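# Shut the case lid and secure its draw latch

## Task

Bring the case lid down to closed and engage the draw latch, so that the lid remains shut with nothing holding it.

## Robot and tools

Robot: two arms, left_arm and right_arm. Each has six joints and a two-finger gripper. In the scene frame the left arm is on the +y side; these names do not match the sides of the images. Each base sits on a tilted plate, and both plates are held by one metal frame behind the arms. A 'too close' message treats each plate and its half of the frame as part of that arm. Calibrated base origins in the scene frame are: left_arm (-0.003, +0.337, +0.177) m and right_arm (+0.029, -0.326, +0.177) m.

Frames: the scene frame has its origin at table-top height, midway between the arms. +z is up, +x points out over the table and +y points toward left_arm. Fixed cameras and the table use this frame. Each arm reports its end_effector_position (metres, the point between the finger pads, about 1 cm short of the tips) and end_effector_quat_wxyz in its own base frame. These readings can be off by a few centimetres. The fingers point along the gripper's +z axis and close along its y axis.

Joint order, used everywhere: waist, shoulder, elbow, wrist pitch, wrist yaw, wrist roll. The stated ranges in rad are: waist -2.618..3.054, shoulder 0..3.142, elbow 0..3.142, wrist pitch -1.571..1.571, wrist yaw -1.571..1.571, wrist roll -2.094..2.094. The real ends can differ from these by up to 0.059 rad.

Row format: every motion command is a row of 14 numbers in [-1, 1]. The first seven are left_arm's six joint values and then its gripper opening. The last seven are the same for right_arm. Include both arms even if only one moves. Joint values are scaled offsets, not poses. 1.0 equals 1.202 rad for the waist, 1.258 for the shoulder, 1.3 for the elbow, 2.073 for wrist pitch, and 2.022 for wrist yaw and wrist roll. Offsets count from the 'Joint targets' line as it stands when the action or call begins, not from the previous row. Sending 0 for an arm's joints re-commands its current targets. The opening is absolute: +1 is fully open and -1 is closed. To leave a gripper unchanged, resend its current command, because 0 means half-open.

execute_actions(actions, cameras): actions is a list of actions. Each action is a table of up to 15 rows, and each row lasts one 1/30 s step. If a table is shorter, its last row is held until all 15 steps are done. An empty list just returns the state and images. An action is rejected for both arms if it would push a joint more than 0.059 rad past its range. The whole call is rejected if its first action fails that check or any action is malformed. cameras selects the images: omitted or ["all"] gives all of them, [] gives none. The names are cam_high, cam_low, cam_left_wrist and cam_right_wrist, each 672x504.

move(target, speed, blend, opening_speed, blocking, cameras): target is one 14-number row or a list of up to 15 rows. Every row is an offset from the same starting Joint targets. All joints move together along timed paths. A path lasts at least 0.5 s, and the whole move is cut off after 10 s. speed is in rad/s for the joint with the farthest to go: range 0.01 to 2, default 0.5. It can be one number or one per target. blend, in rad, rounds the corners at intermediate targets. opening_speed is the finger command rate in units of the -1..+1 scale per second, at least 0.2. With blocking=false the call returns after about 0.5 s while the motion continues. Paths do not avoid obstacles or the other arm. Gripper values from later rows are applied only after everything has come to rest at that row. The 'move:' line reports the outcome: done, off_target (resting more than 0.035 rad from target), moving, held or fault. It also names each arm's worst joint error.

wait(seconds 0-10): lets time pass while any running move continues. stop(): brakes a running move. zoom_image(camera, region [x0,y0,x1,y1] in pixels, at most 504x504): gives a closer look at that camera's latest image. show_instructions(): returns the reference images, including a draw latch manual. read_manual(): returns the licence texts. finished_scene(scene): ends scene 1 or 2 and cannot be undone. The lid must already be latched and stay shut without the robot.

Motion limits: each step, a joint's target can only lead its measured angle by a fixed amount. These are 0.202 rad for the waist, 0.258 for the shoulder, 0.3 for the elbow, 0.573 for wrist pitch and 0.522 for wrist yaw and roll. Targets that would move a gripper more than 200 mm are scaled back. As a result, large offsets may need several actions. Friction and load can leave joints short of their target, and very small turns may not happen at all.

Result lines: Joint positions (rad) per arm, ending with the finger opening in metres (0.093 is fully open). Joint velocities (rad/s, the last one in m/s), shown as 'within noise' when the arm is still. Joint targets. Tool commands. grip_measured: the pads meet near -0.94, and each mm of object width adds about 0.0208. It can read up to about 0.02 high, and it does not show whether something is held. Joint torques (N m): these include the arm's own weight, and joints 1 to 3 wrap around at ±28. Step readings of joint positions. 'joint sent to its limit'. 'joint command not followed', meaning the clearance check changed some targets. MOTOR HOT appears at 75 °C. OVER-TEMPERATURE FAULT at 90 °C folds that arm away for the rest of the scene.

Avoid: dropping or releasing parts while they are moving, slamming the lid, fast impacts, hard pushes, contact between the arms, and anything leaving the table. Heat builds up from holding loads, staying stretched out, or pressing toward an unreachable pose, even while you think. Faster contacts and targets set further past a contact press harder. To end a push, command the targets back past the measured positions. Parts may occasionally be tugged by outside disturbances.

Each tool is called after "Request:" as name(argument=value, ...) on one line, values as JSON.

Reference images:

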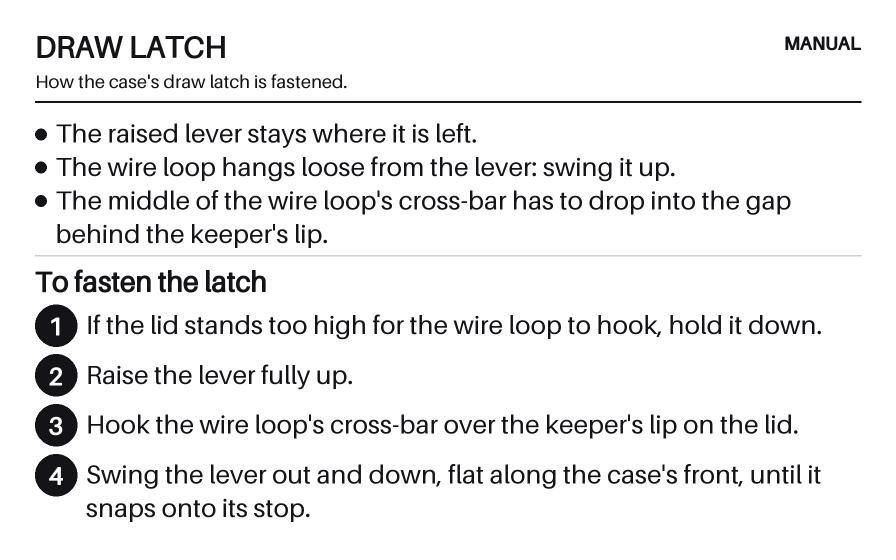

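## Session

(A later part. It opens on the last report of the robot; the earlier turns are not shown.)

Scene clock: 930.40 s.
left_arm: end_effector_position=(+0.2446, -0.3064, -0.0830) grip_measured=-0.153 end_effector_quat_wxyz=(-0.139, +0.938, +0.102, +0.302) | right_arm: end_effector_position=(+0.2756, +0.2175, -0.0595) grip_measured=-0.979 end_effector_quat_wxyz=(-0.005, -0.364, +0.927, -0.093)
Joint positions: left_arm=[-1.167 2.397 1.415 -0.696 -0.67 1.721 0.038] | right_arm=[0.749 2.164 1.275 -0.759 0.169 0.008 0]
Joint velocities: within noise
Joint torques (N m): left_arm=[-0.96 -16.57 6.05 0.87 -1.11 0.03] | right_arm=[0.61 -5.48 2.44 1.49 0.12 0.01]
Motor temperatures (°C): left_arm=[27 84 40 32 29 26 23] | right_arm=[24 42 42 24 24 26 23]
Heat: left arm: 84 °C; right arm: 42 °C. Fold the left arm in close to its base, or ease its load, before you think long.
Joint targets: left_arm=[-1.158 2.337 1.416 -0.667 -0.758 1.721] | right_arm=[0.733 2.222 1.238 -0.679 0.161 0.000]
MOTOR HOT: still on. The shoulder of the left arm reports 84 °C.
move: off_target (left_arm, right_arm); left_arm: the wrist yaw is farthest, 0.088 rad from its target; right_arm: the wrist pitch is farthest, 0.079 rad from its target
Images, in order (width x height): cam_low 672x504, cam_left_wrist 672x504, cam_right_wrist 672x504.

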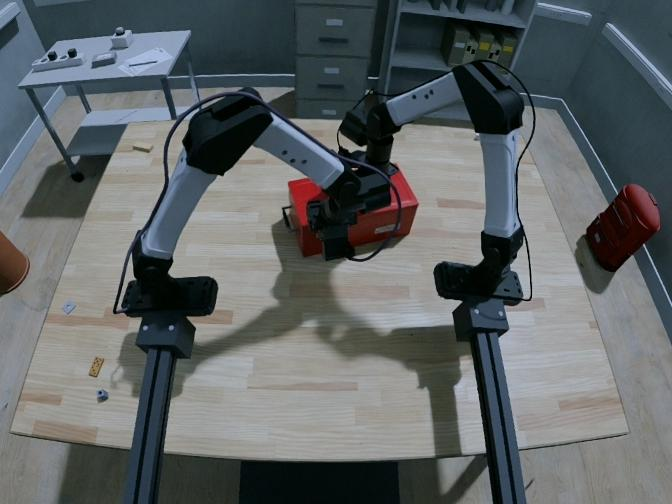

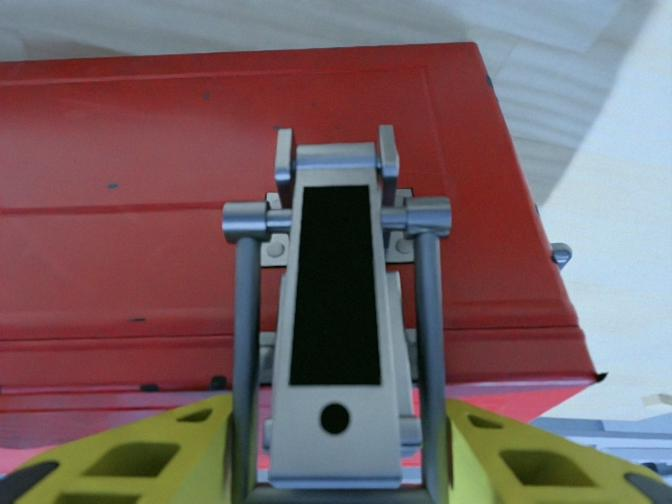

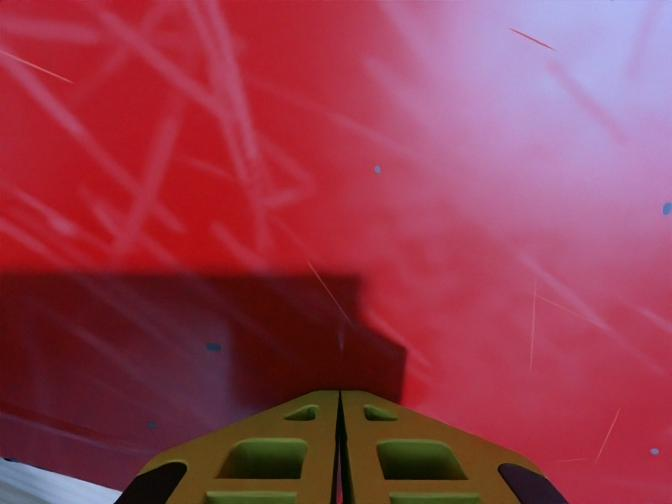

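Request:
move(target=[[0.03,-0.004,-0.01,0.03,0,0.03,-0.16,0,0,0,0,0,0,-1],[0.03,-0.004,-0.01,0.03,0,0.03,0.3,0,0,0,0,0,0,-1],[0.03,-0.3,0.05,0.03,0,0.03,0.3,0,0,0,0,0,0,-1],[0.0,-0.84,0.2,0,0,0,0.3,0,0,0,0,0,0,-1]], speed=[0.3,0.3,0.6,1.0], cameras=["cam_left_wrist","cam_low"])

Scene clock: 935.80 s.
left_arm: end_effector_position=(+0.2913, -0.3382, +0.0275) grip_measured=+0.299 end_effector_quat_wxyz=(-0.014, +0.912, +0.157, +0.380) | right_arm: end_effector_position=(+0.2756, +0.2175, -0.0595) grip_measured=-0.979 end_effector_quat_wxyz=(-0.005, -0.364, +0.927, -0.093)
Joint positions: left_arm=[-1.12 2.14 1.419 -0.618 -0.751 1.771 0.06] | right_arm=[0.749 2.164 1.275 -0.759 0.169 0.008 0]
Joint velocities: within noise
Joint torques (N m): left_arm=[-1.81 -9.29 6.95 1.12 -0.26 0.01] | right_arm=[0.61 -5.46 2.43 1.48 0.12 0.01]
Motor temperatures (°C): left_arm=[27 84 40 31 29 26 23] | right_arm=[24 41 42 24 24 26 23]
Heat: left arm: 84 °C; right arm: 42 °C. Fold the left arm in close to its base, or ease its load, before you think long.
Joint targets: left_arm=[-1.120 2.151 1.416 -0.622 -0.749 1.771] | right_arm=[0.733 2.222 1.238 -0.679 0.161 0.000]
MOTOR HOT: still on. The shoulder of the left arm reports 84 °C.
move: held (left_arm; a check stopped the path), off_target (right_arm); path passed 2 of 4 targets; target 2's new numbers were sent with left_arm's wrist yaw 0.099 rad from that target; limits=held; left_arm: the shoulder is farthest, 0.860 rad from its target; right_arm: the wrist pitch is farthest, 0.080 rad from its target
joint command not followed: on one or more control steps a check withheld the commanded joint targets of the left arm, and it was not sent them on those steps.
cause: the commanded joint targets, or the way to them, would bring a part of the robot too close to another arm (this arm's fingers and the right arm's wrist (the part past the wrist pitch), at the place that arm is still heading or pushing toward).
Images, in order (width x height): cam_low 672x504, cam_left_wrist 672x504.

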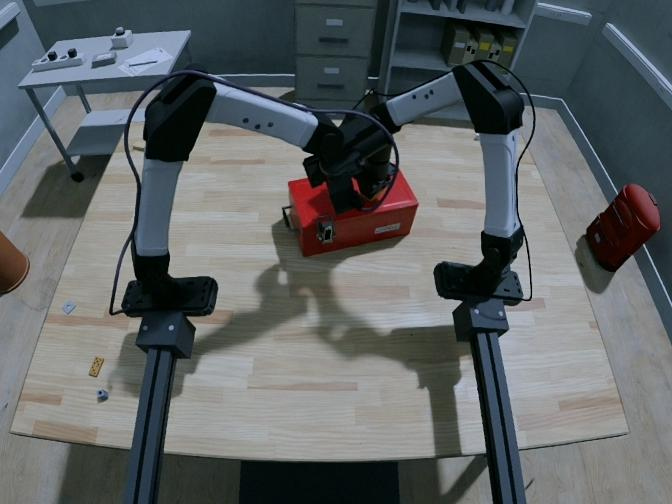

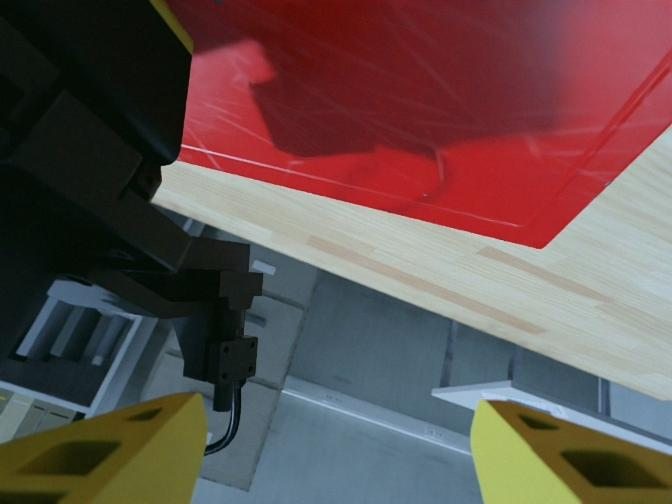

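Request:
move(target=[[0.25,-0.1,0,0,0,0,0.3,0,0,0,0,0,0,-1],[0.3,-0.62,0.2,0,0,0,0.3,0,0,0,0,0,0,-1]], speed=1.0, blend=0.05, cameras=["cam_low"])

Request:
zoom_image(camera="cam_low", region=[270, 180, 430, 280])

Scene clock: 940.13 s.
left_arm: end_effector_position=(+0.3459, -0.1736, +0.4389) grip_measured=+0.299 end_effector_quat_wxyz=(+0.333, +0.658, +0.429, +0.522) | right_arm: end_effector_position=(+0.2756, +0.2175, -0.0595) grip_measured=-0.979 end_effector_quat_wxyz=(-0.005, -0.364, +0.927, -0.093)
Joint positions: left_arm=[-0.766 1.365 1.664 -0.622 -0.749 1.771 0.06] | right_arm=[0.749 2.164 1.275 -0.759 0.169 0.008 0]
Joint velocities: within noise
Joint torques (N m): left_arm=[-0.77 -2.96 8.13 2.2 0.01 -0.03] | right_arm=[0.62 -5.48 2.43 1.48 0.12 0.01]
Motor temperatures (°C): left_arm=[27 80 41 32 28 26 23] | right_arm=[24 41 42 24 24 26 23]
Heat: left arm: 80 °C; right arm: 42 °C. Fold the left arm in close to its base, or ease its load, before you think long.
Joint targets: left_arm=[-0.760 1.371 1.676 -0.622 -0.748 1.771] | right_arm=[0.733 2.222 1.238 -0.679 0.161 0.000]
MOTOR HOT: still on. The shoulder of the left arm reports 80 °C.
move: off_target (right_arm); right_arm: the wrist pitch is farthest, 0.080 rad from its target
Images, in order (width x height): cam_low 672x504.

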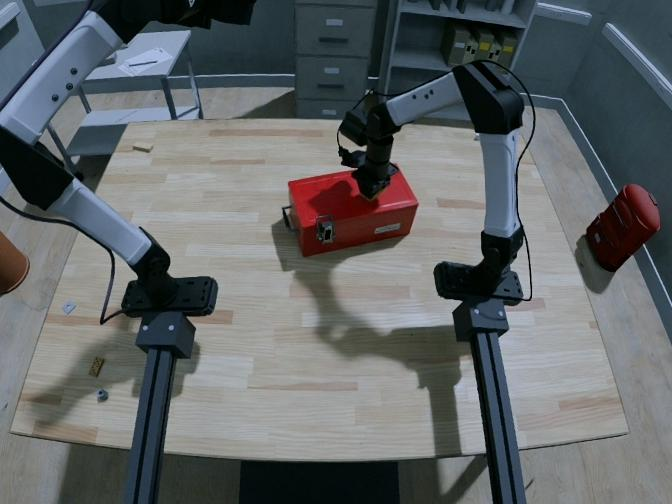

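Scaled by 3.150 from the camera's 672x504 image, which has a finer 960x720 frame.

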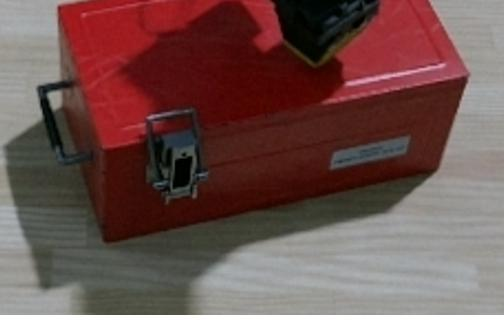

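Request:
wait(seconds=10, cameras=[])

Request:
wait(seconds=10, cameras=[])

Scene clock: 961.37 s.
left_arm: end_effector_position=(+0.3459, -0.1736, +0.4389) grip_measured=+0.299 end_effector_quat_wxyz=(+0.333, +0.658, +0.429, +0.522) | right_arm: end_effector_position=(+0.2756, +0.2175, -0.0595) grip_measured=-0.979 end_effector_quat_wxyz=(-0.005, -0.364, +0.927, -0.093)
Joint positions: left_arm=[-0.766 1.365 1.664 -0.622 -0.749 1.771 0.06] | right_arm=[0.749 2.164 1.275 -0.759 0.169 0.008 0]
Joint velocities: within noise
Joint torques (N m): left_arm=[-0.73 -2.93 8.16 2.21 0 -0.03] | right_arm=[0.62 -5.48 2.43 1.48 0.12 0.01]
Motor temperatures (°C): left_arm=[27 61 42 36 27 26 23] | right_arm=[24 39 40 25 24 26 23]
Heat: left arm: 61 °C; right arm: 40 °C.
Joint targets: left_arm=[-0.760 1.371 1.676 -0.622 -0.748 1.771] | right_arm=[0.733 2.222 1.238 -0.679 0.161 0.000]
Tool commands: left_gripper/opening=+0.3 right_gripper/opening=-1.0
MOTOR HOT: cleared for the motors of the left arm.
wait: 10.00 s; at rest from the start
No camera images: "cameras" was empty.

Scene clock: 971.37 s.
left_arm: end_effector_position=(+0.3459, -0.1736, +0.4389) grip_measured=+0.299 end_effector_quat_wxyz=(+0.333, +0.658, +0.429, +0.522) | right_arm: end_effector_position=(+0.2756, +0.2175, -0.0595) grip_measured=-0.979 end_effector_quat_wxyz=(-0.005, -0.364, +0.927, -0.093)
Joint positions: left_arm=[-0.766 1.365 1.664 -0.622 -0.749 1.771 0.06] | right_arm=[0.749 2.164 1.275 -0.759 0.169 0.008 0]
Joint velocities: within noise
Joint torques (N m): left_arm=[-0.79 -2.93 8.12 2.21 0.01 -0.03] | right_arm=[0.62 -5.48 2.41 1.48 0.12 0.01]
Motor temperatures (°C): left_arm=[27 56 43 37 27 26 23] | right_arm=[24 39 40 25 24 26 23]
Heat: left arm: 56 °C; right arm: 40 °C.
Joint targets: left_arm=[-0.760 1.371 1.676 -0.622 -0.748 1.771] | right_arm=[0.733 2.222 1.238 -0.679 0.161 0.000]
Tool commands: left_gripper/opening=+0.3 right_gripper/opening=-1.0
wait: 10.00 s; at rest by 0.17 s
No camera images: "cameras" was empty.

Request:
move(target=[[-0.525,0,0,0,0,-0.1355,0.3,0,0,0,0,0,0,-1],[-0.525,0.818,-0.1815,-0.0376,0.0168,-0.1355,0.3,0,0,0,0,0,0,-1]], speed=1.0, blend=0.1, cameras=["cam_left_wrist"])

Request:
zoom_image(camera="cam_left_wrist", region=[200, 200, 480, 500])

Scene clock: 976.17 s.
left_arm: end_effector_position=(+0.1787, -0.3591, -0.0768) grip_measured=+0.299 end_effector_quat_wxyz=(-0.064, +0.931, +0.098, +0.347) | right_arm: end_effector_position=(+0.2756, +0.2175, -0.0595) grip_measured=-0.979 end_effector_quat_wxyz=(-0.005, -0.364, +0.927, -0.093)
Joint positions: left_arm=[-1.388 2.405 1.439 -0.698 -0.716 1.508 0.06] | right_arm=[0.749 2.164 1.275 -0.759 0.169 0.008 0]
Joint velocities: within noise
Joint torques (N m): left_arm=[-1.55 -11.67 6.28 0.55 -0.3 -0.1] | right_arm=[0.61 -5.48 2.43 1.48 0.12 0.01]
Motor temperatures (°C): left_arm=[27 54 43 37 27 26 23] | right_arm=[24 38 40 25 24 26 23]
Heat: left arm: 54 °C; right arm: 40 °C.
Joint targets: left_arm=[-1.391 2.400 1.440 -0.700 -0.714 1.497] | right_arm=[0.733 2.222 1.238 -0.679 0.161 0.000]
move: off_target (right_arm); right_arm: the wrist pitch is farthest, 0.080 rad from its target
Images, in order (width x height): cam_left_wrist 672x504.

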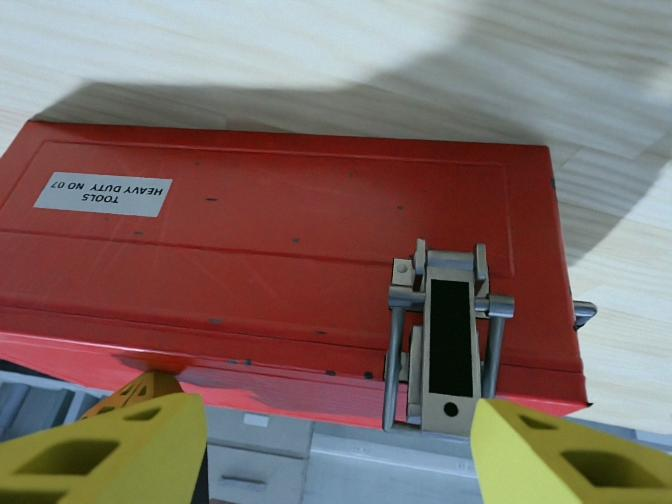

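Scaled by 1.680 from the camera's 672x504 image, which has a finer 960x720 frame.

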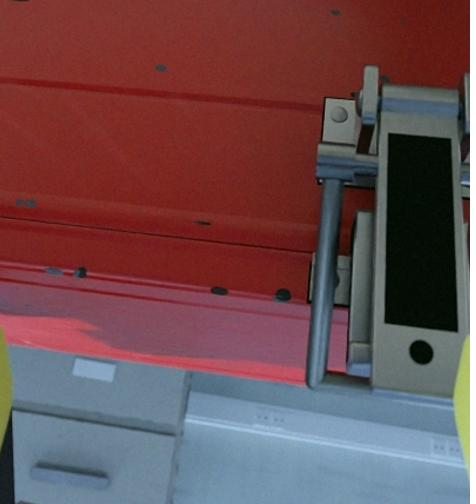

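Request:
move(target=[0.0694,-0.002,-0.0355,-0.0291,-0.0075,0.0114,0.0,0,0,0,0,0,0,-1], speed=0.4, cameras=["cam_left_wrist"])

Scene clock: 993.63 s.
left_arm: end_effector_position=(+0.2016, -0.3222, -0.0806) grip_measured=+0.002 end_effector_quat_wxyz=(-0.117, +0.925, +0.120, +0.341) | right_arm: end_effector_position=(+0.2756, +0.2175, -0.0595) grip_measured=-0.979 end_effector_quat_wxyz=(-0.005, -0.364, +0.927, -0.093)
Joint positions: left_arm=[-1.309 2.405 1.404 -0.745 -0.721 1.51 0.045] | right_arm=[0.749 2.164 1.275 -0.759 0.169 0.008 0]
Joint velocities: within noise
Joint torques (N m): left_arm=[-1.39 -11.73 4.86 0.22 -0.38 0.13] | right_arm=[0.61 -5.48 2.43 1.48 0.12 0.01]
Motor temperatures (°C): left_arm=[27 54 42 33 27 26 23] | right_arm=[24 38 39 25 24 26 23]
Heat: left arm: 54 °C; right arm: 39 °C.
Joint targets: left_arm=[-1.307 2.398 1.394 -0.761 -0.730 1.520] | right_arm=[0.733 2.222 1.238 -0.679 0.161 0.000]
move: off_target (right_arm); right_arm: the wrist pitch is farthest, 0.080 rad from its target
Images, in order (width x height): cam_left_wrist 672x504.

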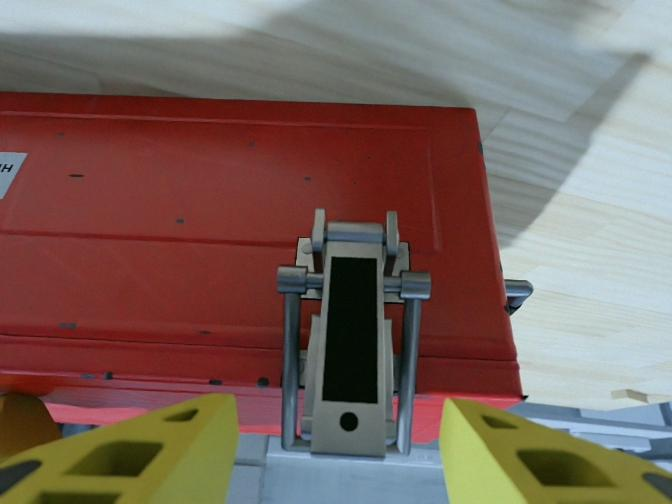

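Request:
move(target=[[0.0341,0.0079,-0.0177,0.0343,-0.0032,0.0297,0.0,0,0,0,0,0,0,-1],[0.0341,0.0079,-0.0177,0.0343,-0.0032,0.0297,-0.75,0,0,0,0,0,0,-1]], speed=0.2, opening_speed=1.2, cameras=["cam_left_wrist"])

Scene clock: 1004.30 s.
left_arm: end_effector_position=(+0.2143, -0.3150, -0.0846) grip_measured=-0.607 end_effector_quat_wxyz=(-0.123, +0.926, +0.112, +0.340) | right_arm: end_effector_position=(+0.2756, +0.2175, -0.0595) grip_measured=-0.979 end_effector_quat_wxyz=(-0.005, -0.364, +0.927, -0.093)
Joint positions: left_arm=[-1.272 2.405 1.383 -0.7 -0.727 1.571 0.016] | right_arm=[0.749 2.164 1.275 -0.759 0.169 0.008 0]
Joint velocities: within noise
Joint torques (N m): left_arm=[-1.1 -10.76 4.64 0.57 -0.39 0.13] | right_arm=[0.61 -5.46 2.43 1.48 0.12 0.01]
Motor temperatures (°C): left_arm=[27 55 41 32 27 26 23] | right_arm=[24 38 39 26 24 26 23]
Heat: left arm: 55 °C; right arm: 39 °C.
Joint targets: left_arm=[-1.266 2.408 1.371 -0.690 -0.736 1.580] | right_arm=[0.733 2.222 1.238 -0.679 0.161 0.000]
move: off_target (right_arm); right_arm: the wrist pitch is farthest, 0.080 rad from its target
Images, in order (width x height): cam_left_wrist 672x504.

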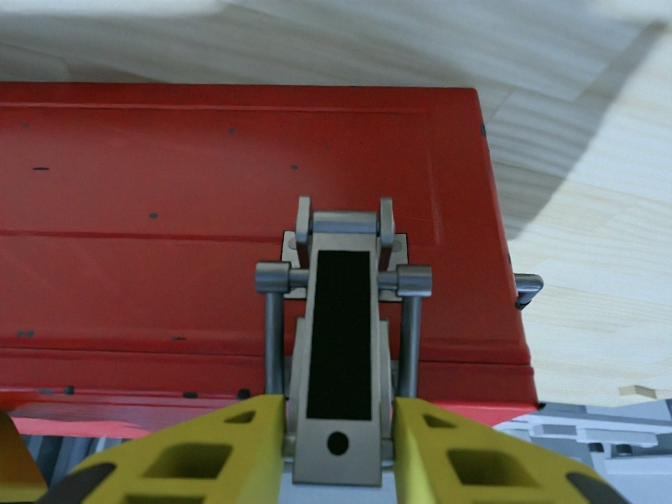

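Request:
move(target=[[-0.0366,0.0175,0.0092,-0.0135,0.0035,-0.0297,-0.64,0,0,0,0,0,0,-1],[-0.066,0.0453,0.0146,-0.0154,0.0074,-0.0495,-0.64,0,0,0,0,0,0,-1]], speed=0.15, blend=0.02, cameras=["cam_left_wrist"])

Scene clock: 1008.30 s.
left_arm: end_effector_position=(+0.2130, -0.3146, -0.0860) grip_measured=-0.607 end_effector_quat_wxyz=(-0.125, +0.908, +0.111, +0.383) | right_arm: end_effector_position=(+0.2756, +0.2175, -0.0595) grip_measured=-0.979 end_effector_quat_wxyz=(-0.005, -0.364, +0.927, -0.093)
Joint positions: left_arm=[-1.304 2.439 1.383 -0.698 -0.814 1.515 0.016] | right_arm=[0.749 2.164 1.275 -0.759 0.169 0.008 0]
Joint velocities: within noise
Joint torques (N m): left_arm=[-5.11 -8.76 6.37 0.12 0.55 -0.34] | right_arm=[0.61 -5.48 2.41 1.48 0.12 0.01]
Motor temperatures (°C): left_arm=[27 55 41 32 27 26 23] | right_arm=[24 37 39 26 24 26 23]
Heat: left arm: 55 °C; right arm: 39 °C.
Joint targets: left_arm=[-1.346 2.464 1.390 -0.721 -0.721 1.480] | right_arm=[0.733 2.222 1.238 -0.679 0.161 0.000]
move: off_target (left_arm, right_arm); left_arm: the wrist yaw is farthest, 0.093 rad from its target; right_arm: the wrist pitch is farthest, 0.080 rad from its target
Images, in order (width x height): cam_left_wrist 672x504.

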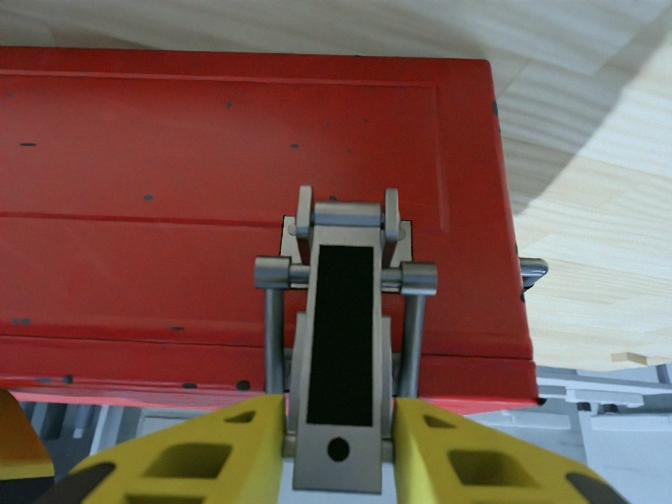

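Request:
move(target=[[0.066,-0.0453,-0.0146,0.0154,-0.0074,0.0495,-0.45,0,0,0,0,0,0,-1],[0.066,-0.0453,-0.0146,0.0154,-0.0074,0.0495,-0.6,0,0,0,0,0,0,-1],[0.0294,-0.0278,-0.0054,0.0019,-0.0035,0.0198,-0.6,0,0,0,0,0,0,-1]], speed=0.2, cameras=["cam_left_wrist"])

Scene clock: 1021.10 s.
left_arm: end_effector_position=(+0.2127, -0.3138, -0.0933) grip_measured=-0.584 end_effector_quat_wxyz=(-0.126, +0.920, +0.112, +0.355) | right_arm: end_effector_position=(+0.2756, +0.2175, -0.0595) grip_measured=-0.979 end_effector_quat_wxyz=(-0.005, -0.364, +0.927, -0.093)
Joint positions: left_arm=[-1.285 2.439 1.383 -0.684 -0.757 1.546 0.017] | right_arm=[0.749 2.164 1.275 -0.759 0.169 0.008 0]
Joint velocities: within noise
Joint torques (N m): left_arm=[-3.7 -11.97 5.7 0.01 -0.05 -0.25] | right_arm=[0.61 -5.46 2.43 1.48 0.12 0.01]
Motor temperatures (°C): left_arm=[28 54 40 31 27 26 24] | right_arm=[24 37 39 26 24 26 23]
Heat: left arm: 54 °C; right arm: 39 °C.
Joint targets: left_arm=[-1.310 2.430 1.383 -0.718 -0.728 1.520] | right_arm=[0.733 2.222 1.238 -0.679 0.161 0.000]
move: off_target (right_arm); right_arm: the wrist pitch is farthest, 0.080 rad from its target
Images, in order (width x height): cam_left_wrist 672x504.

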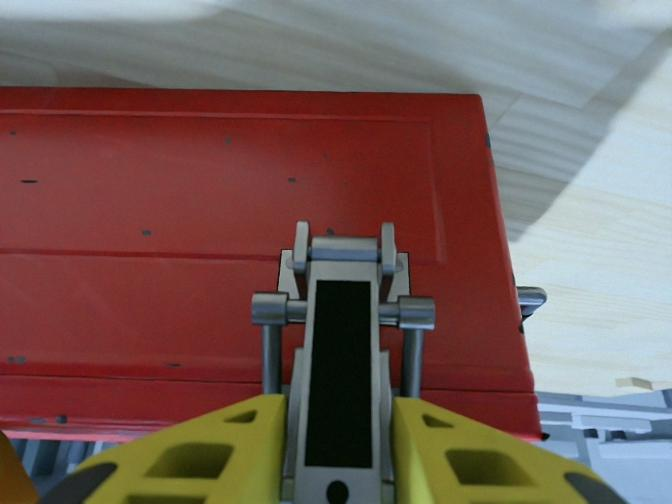

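Request:
move(target=[[0,0,0,0,0,0,-0.7,0,0,0,0,0,0,-1],[-0.0336,0.06,0.0196,0.0012,-0.0833,-0.0301,-0.7,0,0,0,0,0,0,-1],[-0.0836,0.1514,0.0718,-0.0443,-0.159,-0.104,-0.7,0,0,0,0,0,0,-1]], speed=0.15, blend=0.02, cameras=["cam_left_wrist"])

Scene clock: 1045.00 s.
left_arm: end_effector_position=(+0.2143, -0.3140, -0.0950) grip_measured=-0.624 end_effector_quat_wxyz=(-0.138, +0.847, +0.099, +0.504) | right_arm: end_effector_position=(+0.2756, +0.2175, -0.0595) grip_measured=-0.979 end_effector_quat_wxyz=(-0.005, -0.364, +0.927, -0.093)
Joint positions: left_arm=[-1.371 2.601 1.457 -0.768 -1.068 1.335 0.015] | right_arm=[0.749 2.164 1.275 -0.759 0.169 0.008 0]
Joint velocities: left_arm=[-0.012 -0.007 -0.007 -0.051 -0.022 -0.154 0] | right_arm=[within noise]
Joint torques (N m): left_arm=[-4.9 -9.88 6.97 -0.37 -0.28 -0.26] | right_arm=[0.61 -5.46 2.43 1.48 0.12 0.01]
Motor temperatures (°C): left_arm=[28 56 40 30 27 26 24] | right_arm=[24 37 38 26 24 26 23]
Heat: left arm: 56 °C; right arm: 38 °C.
Joint targets: left_arm=[-1.411 2.620 1.476 -0.809 -1.050 1.310] | right_arm=[0.733 2.222 1.238 -0.679 0.161 0.000]
move: off_target (left_arm, right_arm); blend cut to 0 rad at target 1; left_arm: the wrist pitch is farthest, 0.041 rad from its target; right_arm: the wrist pitch is farthest, 0.080 rad from its target
Images, in order (width x height): cam_left_wrist 672x504.

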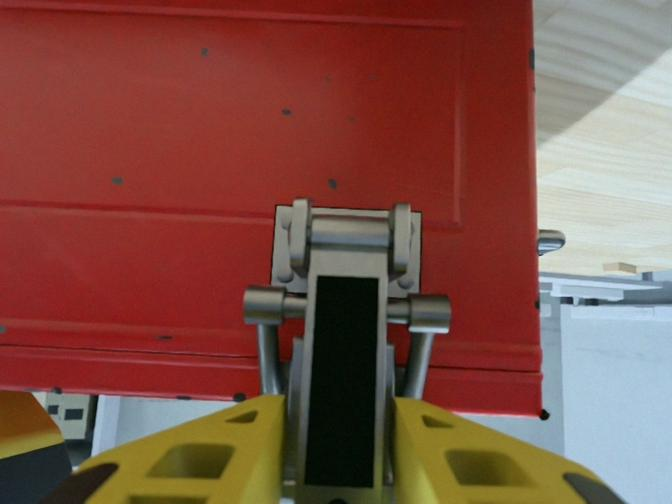

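Request:
move(target=[-0.0384,0.1247,0.1009,-0.0983,-0.0698,-0.1113,-0.85,0,0,0,0,0,0,-1], speed=0.15, cameras=["cam_left_wrist"])

Scene clock: 1054.63 s.
left_arm: end_effector_position=(+0.2052, -0.3165, -0.0976) grip_measured=-0.751 end_effector_quat_wxyz=(-0.148, +0.797, +0.073, +0.581) | right_arm: end_effector_position=(+0.2757, +0.2177, -0.0595) grip_measured=-0.979 end_effector_quat_wxyz=(-0.004, -0.364, +0.927, -0.092)
Joint positions: left_arm=[-1.429 2.756 1.587 -0.996 -1.226 1.106 0.009] | right_arm=[0.749 2.164 1.275 -0.758 0.169 0.007 0]
Joint velocities: within noise
Joint torques (N m): left_arm=[-3.75 -10.1 6.58 -0.52 -0.14 -0.2] | right_arm=[0.59 -5.48 2.41 1.47 0.13 0.01]
Motor temperatures (°C): left_arm=[28 56 40 30 27 26 25] | right_arm=[24 37 38 26 24 26 23]
Heat: left arm: 56 °C; right arm: 38 °C.
Joint targets: left_arm=[-1.457 2.777 1.607 -1.013 -1.191 1.085] | right_arm=[0.733 2.222 1.238 -0.679 0.161 0.000]
move: off_target (right_arm); right_arm: the wrist pitch is farthest, 0.079 rad from its target
Images, in order (width x height): cam_left_wrist 672x504.

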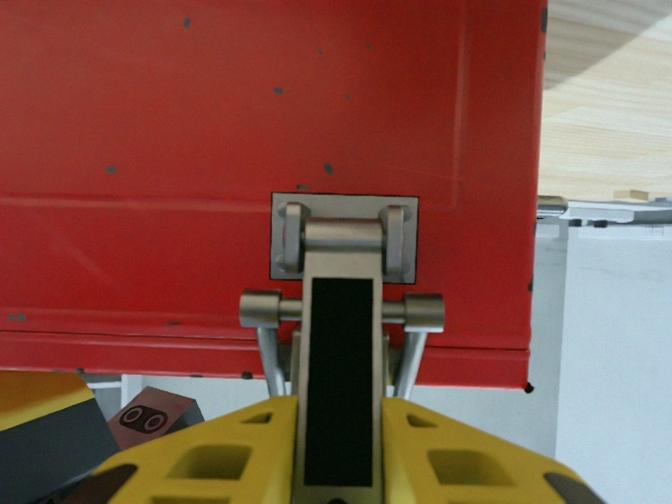

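Request:
move(target=[[0,0,0,0,0,0,0.3,0,0,0,0,0,0,-1],[0.0549,-0.2997,-0.1285,0.151,0.2359,0.2038,0.3,0,0,0,0,0,0,-1]], speed=0.6, cameras=["cam_left_wrist"])

Request:
zoom_image(camera="cam_left_wrist", region=[340, 210, 560, 450])

Scene clock: 1062.87 s.
left_arm: end_effector_position=(+0.1752, -0.3547, -0.0877) grip_measured=+0.298 end_effector_quat_wxyz=(-0.080, +0.929, +0.096, +0.349) | right_arm: end_effector_position=(+0.2757, +0.2177, -0.0595) grip_measured=-0.979 end_effector_quat_wxyz=(-0.004, -0.364, +0.927, -0.092)
Joint positions: left_arm=[-1.397 2.446 1.456 -0.719 -0.722 1.486 0.06] | right_arm=[0.749 2.164 1.275 -0.758 0.169 0.007 0]
Joint velocities: within noise
Joint torques (N m): left_arm=[-0.87 -15.57 4.48 0.73 -0.24 0.14] | right_arm=[0.62 -5.48 2.41 1.47 0.13 0.01]
Motor temperatures (°C): left_arm=[28 59 40 30 27 26 25] | right_arm=[24 37 38 26 24 26 23]
Heat: left arm: 59 °C; right arm: 38 °C.
Joint targets: left_arm=[-1.391 2.400 1.440 -0.700 -0.714 1.497] | right_arm=[0.733 2.222 1.238 -0.679 0.161 0.000]
move: off_target (left_arm, right_arm); left_arm: the shoulder is farthest, 0.046 rad from its target; right_arm: the wrist pitch is farthest, 0.079 rad from its target
Images, in order (width x height): cam_left_wrist 672x504.

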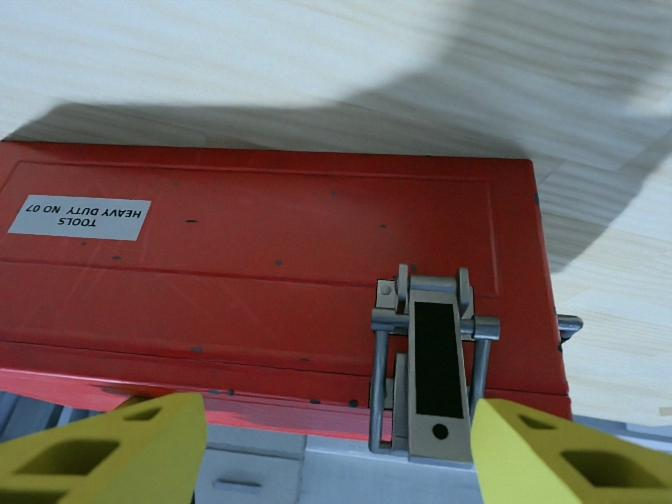

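Scaled by 2.100 from the camera's 672x504 image, which has a finer 960x720 frame.

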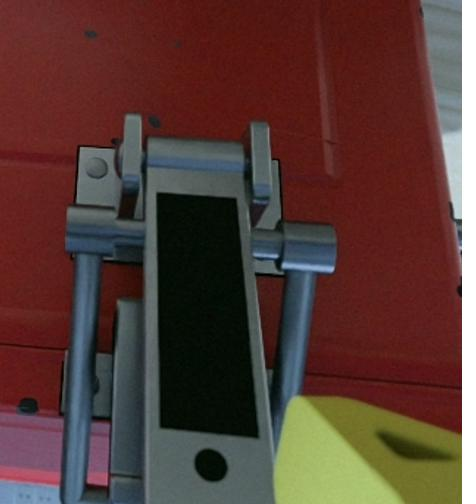

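Request:
move(target=[0.0674,-0.0795,-0.0354,-0.0762,-0.0079,-0.8,0.3,0,0,0,0,0,0,-1], speed=2, cameras=[])

Request:
move(target=[0,0,0,0,0,-0.74,0.3,0,0,0,0,0,0,-1], speed=2, cameras=["cam_left_wrist"])

Request:
zoom_image(camera="cam_left_wrist", region=[200, 100, 480, 380])

Scene clock: 1070.60 s.
left_arm: end_effector_position=(+0.1966, -0.3149, -0.0587) grip_measured=+0.299 end_effector_quat_wxyz=(+0.151, +0.560, +0.744, +0.332) | right_arm: end_effector_position=(+0.2757, +0.2177, -0.0595) grip_measured=-0.979 end_effector_quat_wxyz=(-0.004, -0.364, +0.927, -0.092)
Joint positions: left_arm=[-1.317 2.353 1.406 -0.844 -0.721 -0.108 0.06] | right_arm=[0.749 2.164 1.275 -0.758 0.169 0.007 0]
Joint velocities: within noise
Joint torques (N m): left_arm=[-0.91 -15.61 4.88 0.22 -0.43 -0.14] | right_arm=[0.61 -5.48 2.43 1.47 0.13 0.01]
Motor temperatures (°C): left_arm=[28 63 40 30 27 26 24] | right_arm=[24 37 38 26 24 26 23]
Heat: left arm: 63 °C; right arm: 38 °C.
Joint targets: left_arm=[-1.310 2.300 1.394 -0.858 -0.730 -0.120] | right_arm=[0.733 2.222 1.238 -0.679 0.161 0.000]
move: off_target (left_arm, right_arm); left_arm: the shoulder is farthest, 0.053 rad from its target; right_arm: the wrist pitch is farthest, 0.079 rad from its target
No camera images: "cameras" was empty.

Scene clock: 1072.53 s.
left_arm: end_effector_position=(+0.1966, -0.3148, -0.0587) grip_measured=+0.299 end_effector_quat_wxyz=(+0.337, -0.096, +0.926, +0.141) | right_arm: end_effector_position=(+0.2757, +0.2177, -0.0595) grip_measured=-0.979 end_effector_quat_wxyz=(-0.004, -0.364, +0.927, -0.092)
Joint positions: left_arm=[-1.317 2.353 1.406 -0.844 -0.721 -1.605 0.06] | right_arm=[0.749 2.164 1.275 -0.758 0.169 0.007 0]
Joint velocities: within noise
Joint torques (N m): left_arm=[-0.94 -15.51 4.77 0.15 -0.49 -0.09] | right_arm=[0.61 -5.46 2.43 1.48 0.12 0.02]
Motor temperatures (°C): left_arm=[28 64 40 30 27 26 24] | right_arm=[24 36 38 26 24 26 23]
Heat: left arm: 64 °C; right arm: 38 °C.
Joint targets: left_arm=[-1.310 2.300 1.394 -0.858 -0.730 -1.617] | right_arm=[0.733 2.222 1.238 -0.679 0.161 0.000]
move: off_target (left_arm, right_arm); left_arm: the shoulder is farthest, 0.053 rad from its target; right_arm: the wrist pitch is farthest, 0.079 rad from its target
Images, in order (width x height): cam_left_wrist 672x504.

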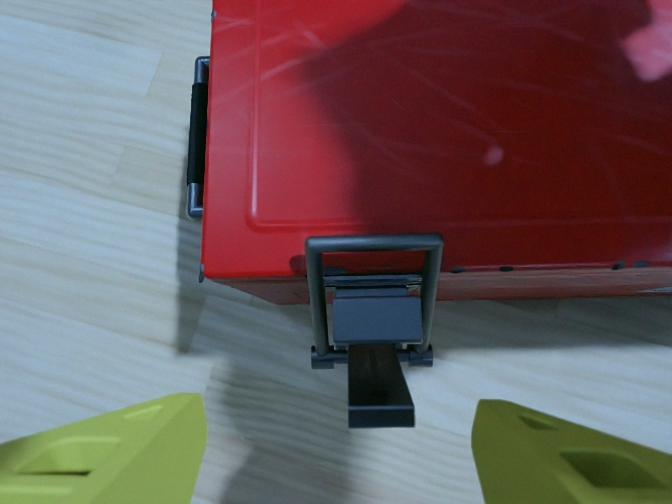

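Scaled by 1.800 from the camera's 672x504 image, which has a finer 960x720 frame.

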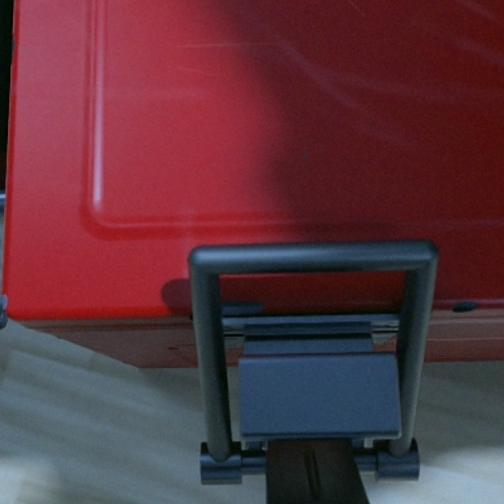

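Request:
move(target=[[0,-0.6,0.15,0,0,0.7,0.3,0,-0.08,0,0,0,0,-1],[0,-0.6,0.15,0,0,0.7,-0.11,-0.1059,-0.1538,-0.054,-0.0497,0.0054,0,-1],[0,-0.6,0.15,0,0,0.7,-0.11,-0.1229,-0.084,-0.0983,0.0222,0.0064,0,-1]], speed=[1,0.6,0.25], cameras=["cam_low"])

Request:
zoom_image(camera="cam_low", region=[270, 180, 430, 280])

Scene clock: 1101.93 s.
left_arm: end_effector_position=(+0.2068, -0.3524, +0.2888) grip_measured=-0.108 end_effector_quat_wxyz=(+0.468, +0.352, +0.810, +0.010) | right_arm: end_effector_position=(+0.2855, +0.1615, -0.0498) grip_measured=-0.979 end_effector_quat_wxyz=(-0.004, -0.293, +0.952, -0.089)
Joint positions: left_arm=[-1.317 1.555 1.56 -0.852 -0.724 -0.212 0.04] | right_arm=[0.6 2.059 1.148 -0.72 0.167 0.007 0]
Joint velocities: within noise
Joint torques (N m): left_arm=[-0.58 -6.04 10.4 1.9 -0.27 0.12] | right_arm=[0.65 -4.59 2.15 1.56 0.28 0.02]
Motor temperatures (°C): left_arm=[28 71 39 30 27 26 24] | right_arm=[24 37 37 26 24 26 23]
Heat: left arm: 71 °C; right arm: 37 °C.
Joint targets: left_arm=[-1.310 1.545 1.589 -0.858 -0.730 -0.201] | right_arm=[0.585 2.117 1.110 -0.634 0.174 0.000]
move: off_target (right_arm); right_arm: the wrist pitch is farthest, 0.088 rad from its target
Images, in order (width x height): cam_low 672x504.

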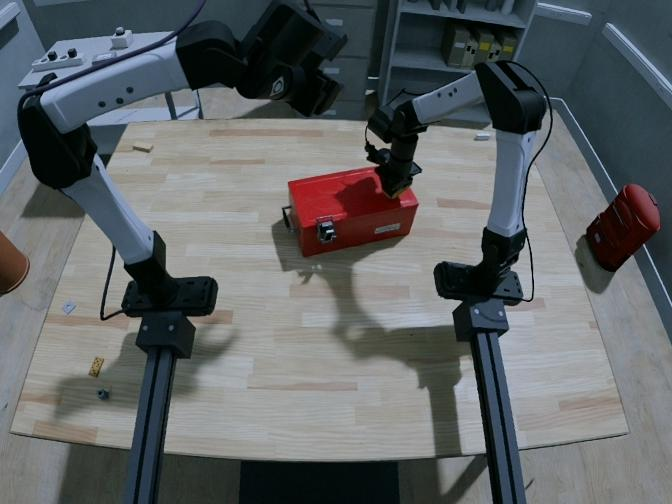

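Scaled by 3.150 from the camera's 672x504 image, which has a finer 960x720 frame.

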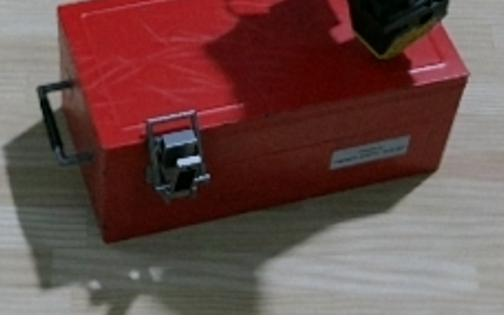

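Request:
wait(seconds=8, cameras=[])

Scene clock: 1115.97 s.
left_arm: end_effector_position=(+0.2068, -0.3523, +0.2887) grip_measured=-0.108 end_effector_quat_wxyz=(+0.468, +0.353, +0.810, +0.010) | right_arm: end_effector_position=(+0.2855, +0.1615, -0.0498) grip_measured=-0.979 end_effector_quat_wxyz=(-0.004, -0.293, +0.952, -0.089)
Joint positions: left_arm=[-1.317 1.555 1.56 -0.853 -0.724 -0.211 0.04] | right_arm=[0.6 2.059 1.148 -0.72 0.167 0.007 0]
Joint velocities: within noise
Joint torques (N m): left_arm=[-0.55 -6.02 10.4 1.9 -0.27 0.11] | right_arm=[0.65 -4.57 2.17 1.55 0.28 0.02]
Motor temperatures (°C): left_arm=[28 64 40 32 27 26 24] | right_arm=[24 36 37 27 24 26 23]
Heat: left arm: 64 °C; right arm: 37 °C.
Joint targets: left_arm=[-1.310 1.545 1.589 -0.858 -0.730 -0.201] | right_arm=[0.585 2.117 1.110 -0.634 0.174 0.000]
Tool commands: left_gripper/opening=-0.11 right_gripper/opening=-1.0
wait: 8.00 s; at rest from the start
No camera images: "cameras" was empty.

Request:
move(target=[0.1696,0.5923,-0.0467,-0.0468,0.3029,0.1835,-0.11,0,0,0,0,0,0,-1], speed=0.7, cameras=["cam_left_wrist"])

Scene clock: 1121.07 s.
left_arm: end_effector_position=(+0.1884, -0.3318, -0.0518) grip_measured=-0.108 end_effector_quat_wxyz=(-0.030, +0.594, +0.800, +0.087) | right_arm: end_effector_position=(+0.2855, +0.1615, -0.0498) grip_measured=-0.979 end_effector_quat_wxyz=(-0.004, -0.293, +0.952, -0.089)
Joint positions: left_arm=[-1.11 2.29 1.531 -0.945 -0.127 0.158 0.04] | right_arm=[0.6 2.059 1.148 -0.72 0.167 0.007 0]
Joint velocities: within noise
Joint torques (N m): left_arm=[-1.48 -10.93 6.31 0.42 0.1 0.13] | right_arm=[0.65 -4.57 2.15 1.56 0.28 0.02]
Motor temperatures (°C): left_arm=[28 62 40 32 27 26 24] | right_arm=[24 36 37 28 24 26 23]
Heat: left arm: 62 °C; right arm: 37 °C.
Joint targets: left_arm=[-1.106 2.290 1.528 -0.955 -0.118 0.170] | right_arm=[0.585 2.117 1.110 -0.634 0.174 0.000]
move: off_target (right_arm); right_arm: the wrist pitch is farthest, 0.086 rad from its target
Images, in order (width x height): cam_left_wrist 672x504.

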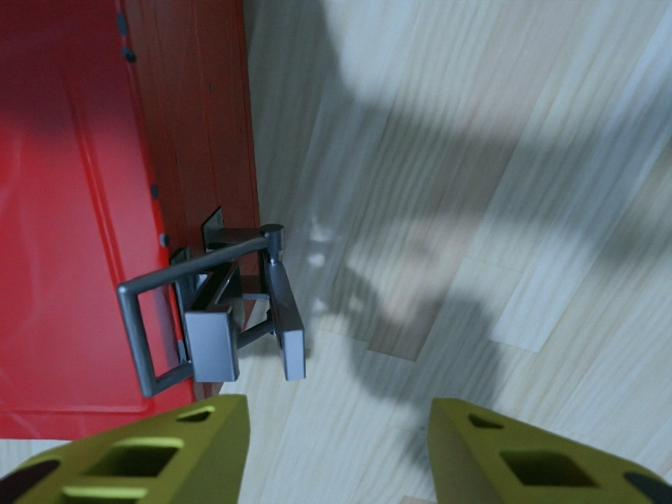

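Request:
move(target=[0.003,0.0331,-0.0352,0.0427,0,0,-0.11,0,0,0,0,0,0,-1], speed=0.15, cameras=["cam_left_wrist"])

Scene clock: 1130.10 s.
left_arm: end_effector_position=(+0.1861, -0.3275, -0.0706) grip_measured=-0.108 end_effector_quat_wxyz=(-0.034, +0.594, +0.799, +0.088) | right_arm: end_effector_position=(+0.2855, +0.1615, -0.0498) grip_measured=-0.979 end_effector_quat_wxyz=(-0.004, -0.293, +0.952, -0.089)
Joint positions: left_arm=[-1.11 2.318 1.494 -0.887 -0.126 0.159 0.04] | right_arm=[0.6 2.059 1.148 -0.72 0.167 0.007 0]
Joint velocities: within noise
Joint torques (N m): left_arm=[-1.16 -9.74 5.33 0.75 0.1 0.13] | right_arm=[0.65 -4.57 2.17 1.56 0.28 0.01]
Motor temperatures (°C): left_arm=[27 63 40 31 27 26 24] | right_arm=[24 35 37 28 24 26 23]
Heat: left arm: 63 °C; right arm: 37 °C.
Joint targets: left_arm=[-1.103 2.332 1.483 -0.867 -0.117 0.169] | right_arm=[0.585 2.117 1.110 -0.634 0.174 0.000]
move: off_target (right_arm); right_arm: the wrist pitch is farthest, 0.086 rad from its target
Images, in order (width x height): cam_left_wrist 672x504.

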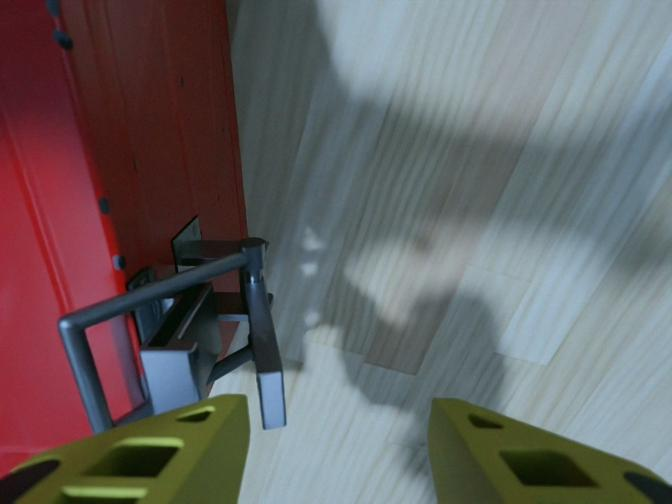

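Request:
move(target=[0.0025,0.0125,-0.0135,0.016,0,0,-0.11,0,0,0,0,0,0,-1], speed=0.1, cameras=["cam_left_wrist"])

Scene clock: 1134.37 s.
left_arm: end_effector_position=(+0.1868, -0.3257, -0.0797) grip_measured=-0.108 end_effector_quat_wxyz=(-0.033, +0.593, +0.800, +0.087) | right_arm: end_effector_position=(+0.2855, +0.1615, -0.0498) grip_measured=-0.979 end_effector_quat_wxyz=(-0.004, -0.293, +0.952, -0.089)
Joint positions: left_arm=[-1.106 2.332 1.477 -0.854 -0.126 0.16 0.04] | right_arm=[0.6 2.059 1.148 -0.72 0.167 0.007 0]
Joint velocities: within noise
Joint torques (N m): left_arm=[-1.22 -9.62 5.18 0.77 0.09 0.12] | right_arm=[0.65 -4.57 2.17 1.56 0.28 0.02]
Motor temperatures (°C): left_arm=[27 63 40 30 27 26 24] | right_arm=[24 35 37 28 24 26 23]
Heat: left arm: 63 °C; right arm: 37 °C.
Joint targets: left_arm=[-1.100 2.348 1.465 -0.834 -0.118 0.170] | right_arm=[0.585 2.117 1.110 -0.634 0.174 0.000]
move: off_target (right_arm); right_arm: the wrist pitch is farthest, 0.086 rad from its target
Images, in order (width x height): cam_left_wrist 672x504.

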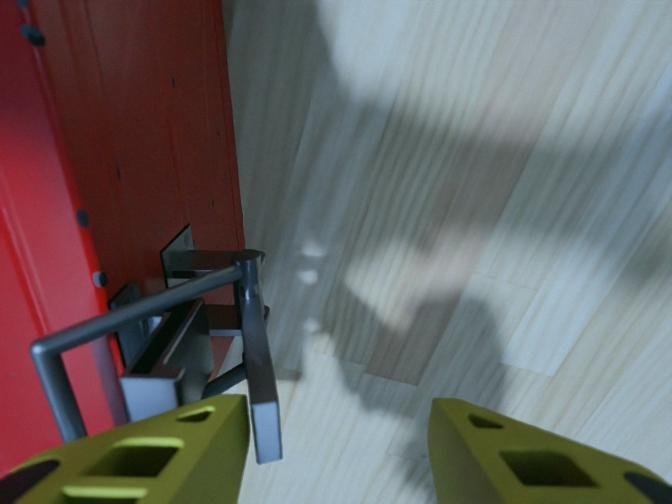

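Request:
move(target=[-0.05,0.0238,-0.0354,0.0285,0.0038,-0.0247,-0.11,0,0,0,0,0,0,-1], speed=0.1, cameras=["cam_left_wrist"])

Scene clock: 1138.83 s.
left_arm: end_effector_position=(+0.1678, -0.3262, -0.0993) grip_measured=-0.108 end_effector_quat_wxyz=(-0.035, +0.599, +0.795, +0.090) | right_arm: end_effector_position=(+0.2855, +0.1615, -0.0498) grip_measured=-0.979 end_effector_quat_wxyz=(-0.004, -0.293, +0.952, -0.089)
Joint positions: left_arm=[-1.152 2.361 1.432 -0.793 -0.124 0.131 0.04] | right_arm=[0.6 2.059 1.148 -0.72 0.167 0.007 0]
Joint velocities: within noise
Joint torques (N m): left_arm=[-2.39 -9.48 4.81 0.74 0.14 -0.09] | right_arm=[0.65 -4.57 2.17 1.56 0.28 0.02]
Motor temperatures (°C): left_arm=[27 62 40 30 27 26 24] | right_arm=[24 35 37 28 24 26 23]
Heat: left arm: 62 °C; right arm: 37 °C.
Joint targets: left_arm=[-1.160 2.378 1.419 -0.775 -0.110 0.120] | right_arm=[0.585 2.117 1.110 -0.634 0.174 0.000]
move: off_target (right_arm); right_arm: the wrist pitch is farthest, 0.086 rad from its target
Images, in order (width x height): cam_left_wrist 672x504.

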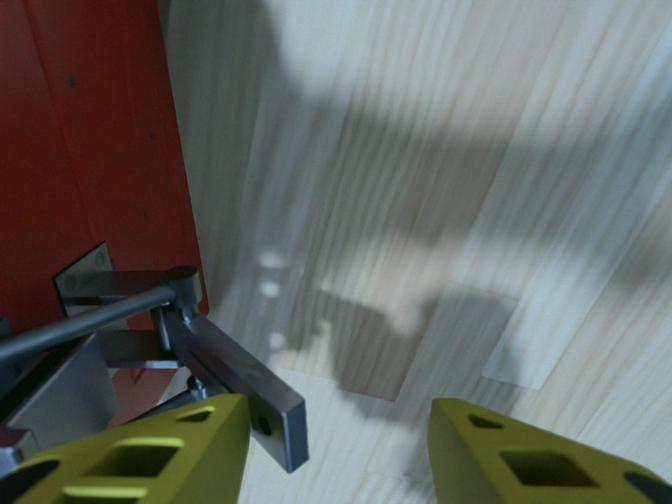

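Request:
move(target=[-0.0125,0.0461,-0.0277,0.0439,0.001,-0.0074,-0.11,0,0,0,0,0,0,-1], speed=0.12, cameras=["cam_left_wrist"])

Scene clock: 1154.90 s.
left_arm: end_effector_position=(+0.1595, -0.3226, -0.1279) grip_measured=-0.108 end_effector_quat_wxyz=(-0.038, +0.599, +0.795, +0.090) | right_arm: end_effector_position=(+0.2855, +0.1615, -0.0498) grip_measured=-0.979 end_effector_quat_wxyz=(-0.004, -0.293, +0.952, -0.089)
Joint positions: left_arm=[-1.166 2.418 1.396 -0.705 -0.117 0.116 0.04] | right_arm=[0.6 2.059 1.148 -0.72 0.167 0.007 0]
Joint velocities: within noise
Joint torques (N m): left_arm=[-2.41 -9.59 4.6 0.75 0.1 -0.11] | right_arm=[0.65 -4.57 2.17 1.55 0.28 0.02]
Motor temperatures (°C): left_arm=[28 58 39 30 27 26 24] | right_arm=[24 35 37 28 24 26 23]
Heat: left arm: 58 °C; right arm: 37 °C.
Joint targets: left_arm=[-1.175 2.435 1.383 -0.684 -0.108 0.105] | right_arm=[0.585 2.117 1.110 -0.634 0.174 0.000]
move: off_target (right_arm); right_arm: the wrist pitch is farthest, 0.086 rad from its target
Images, in order (width x height): cam_left_wrist 672x504.

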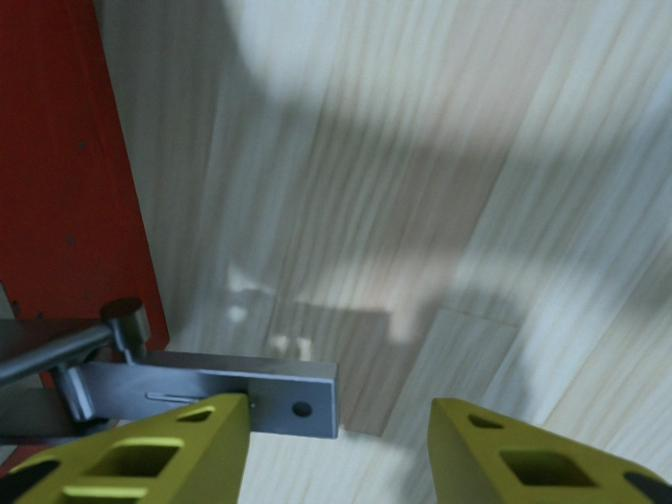

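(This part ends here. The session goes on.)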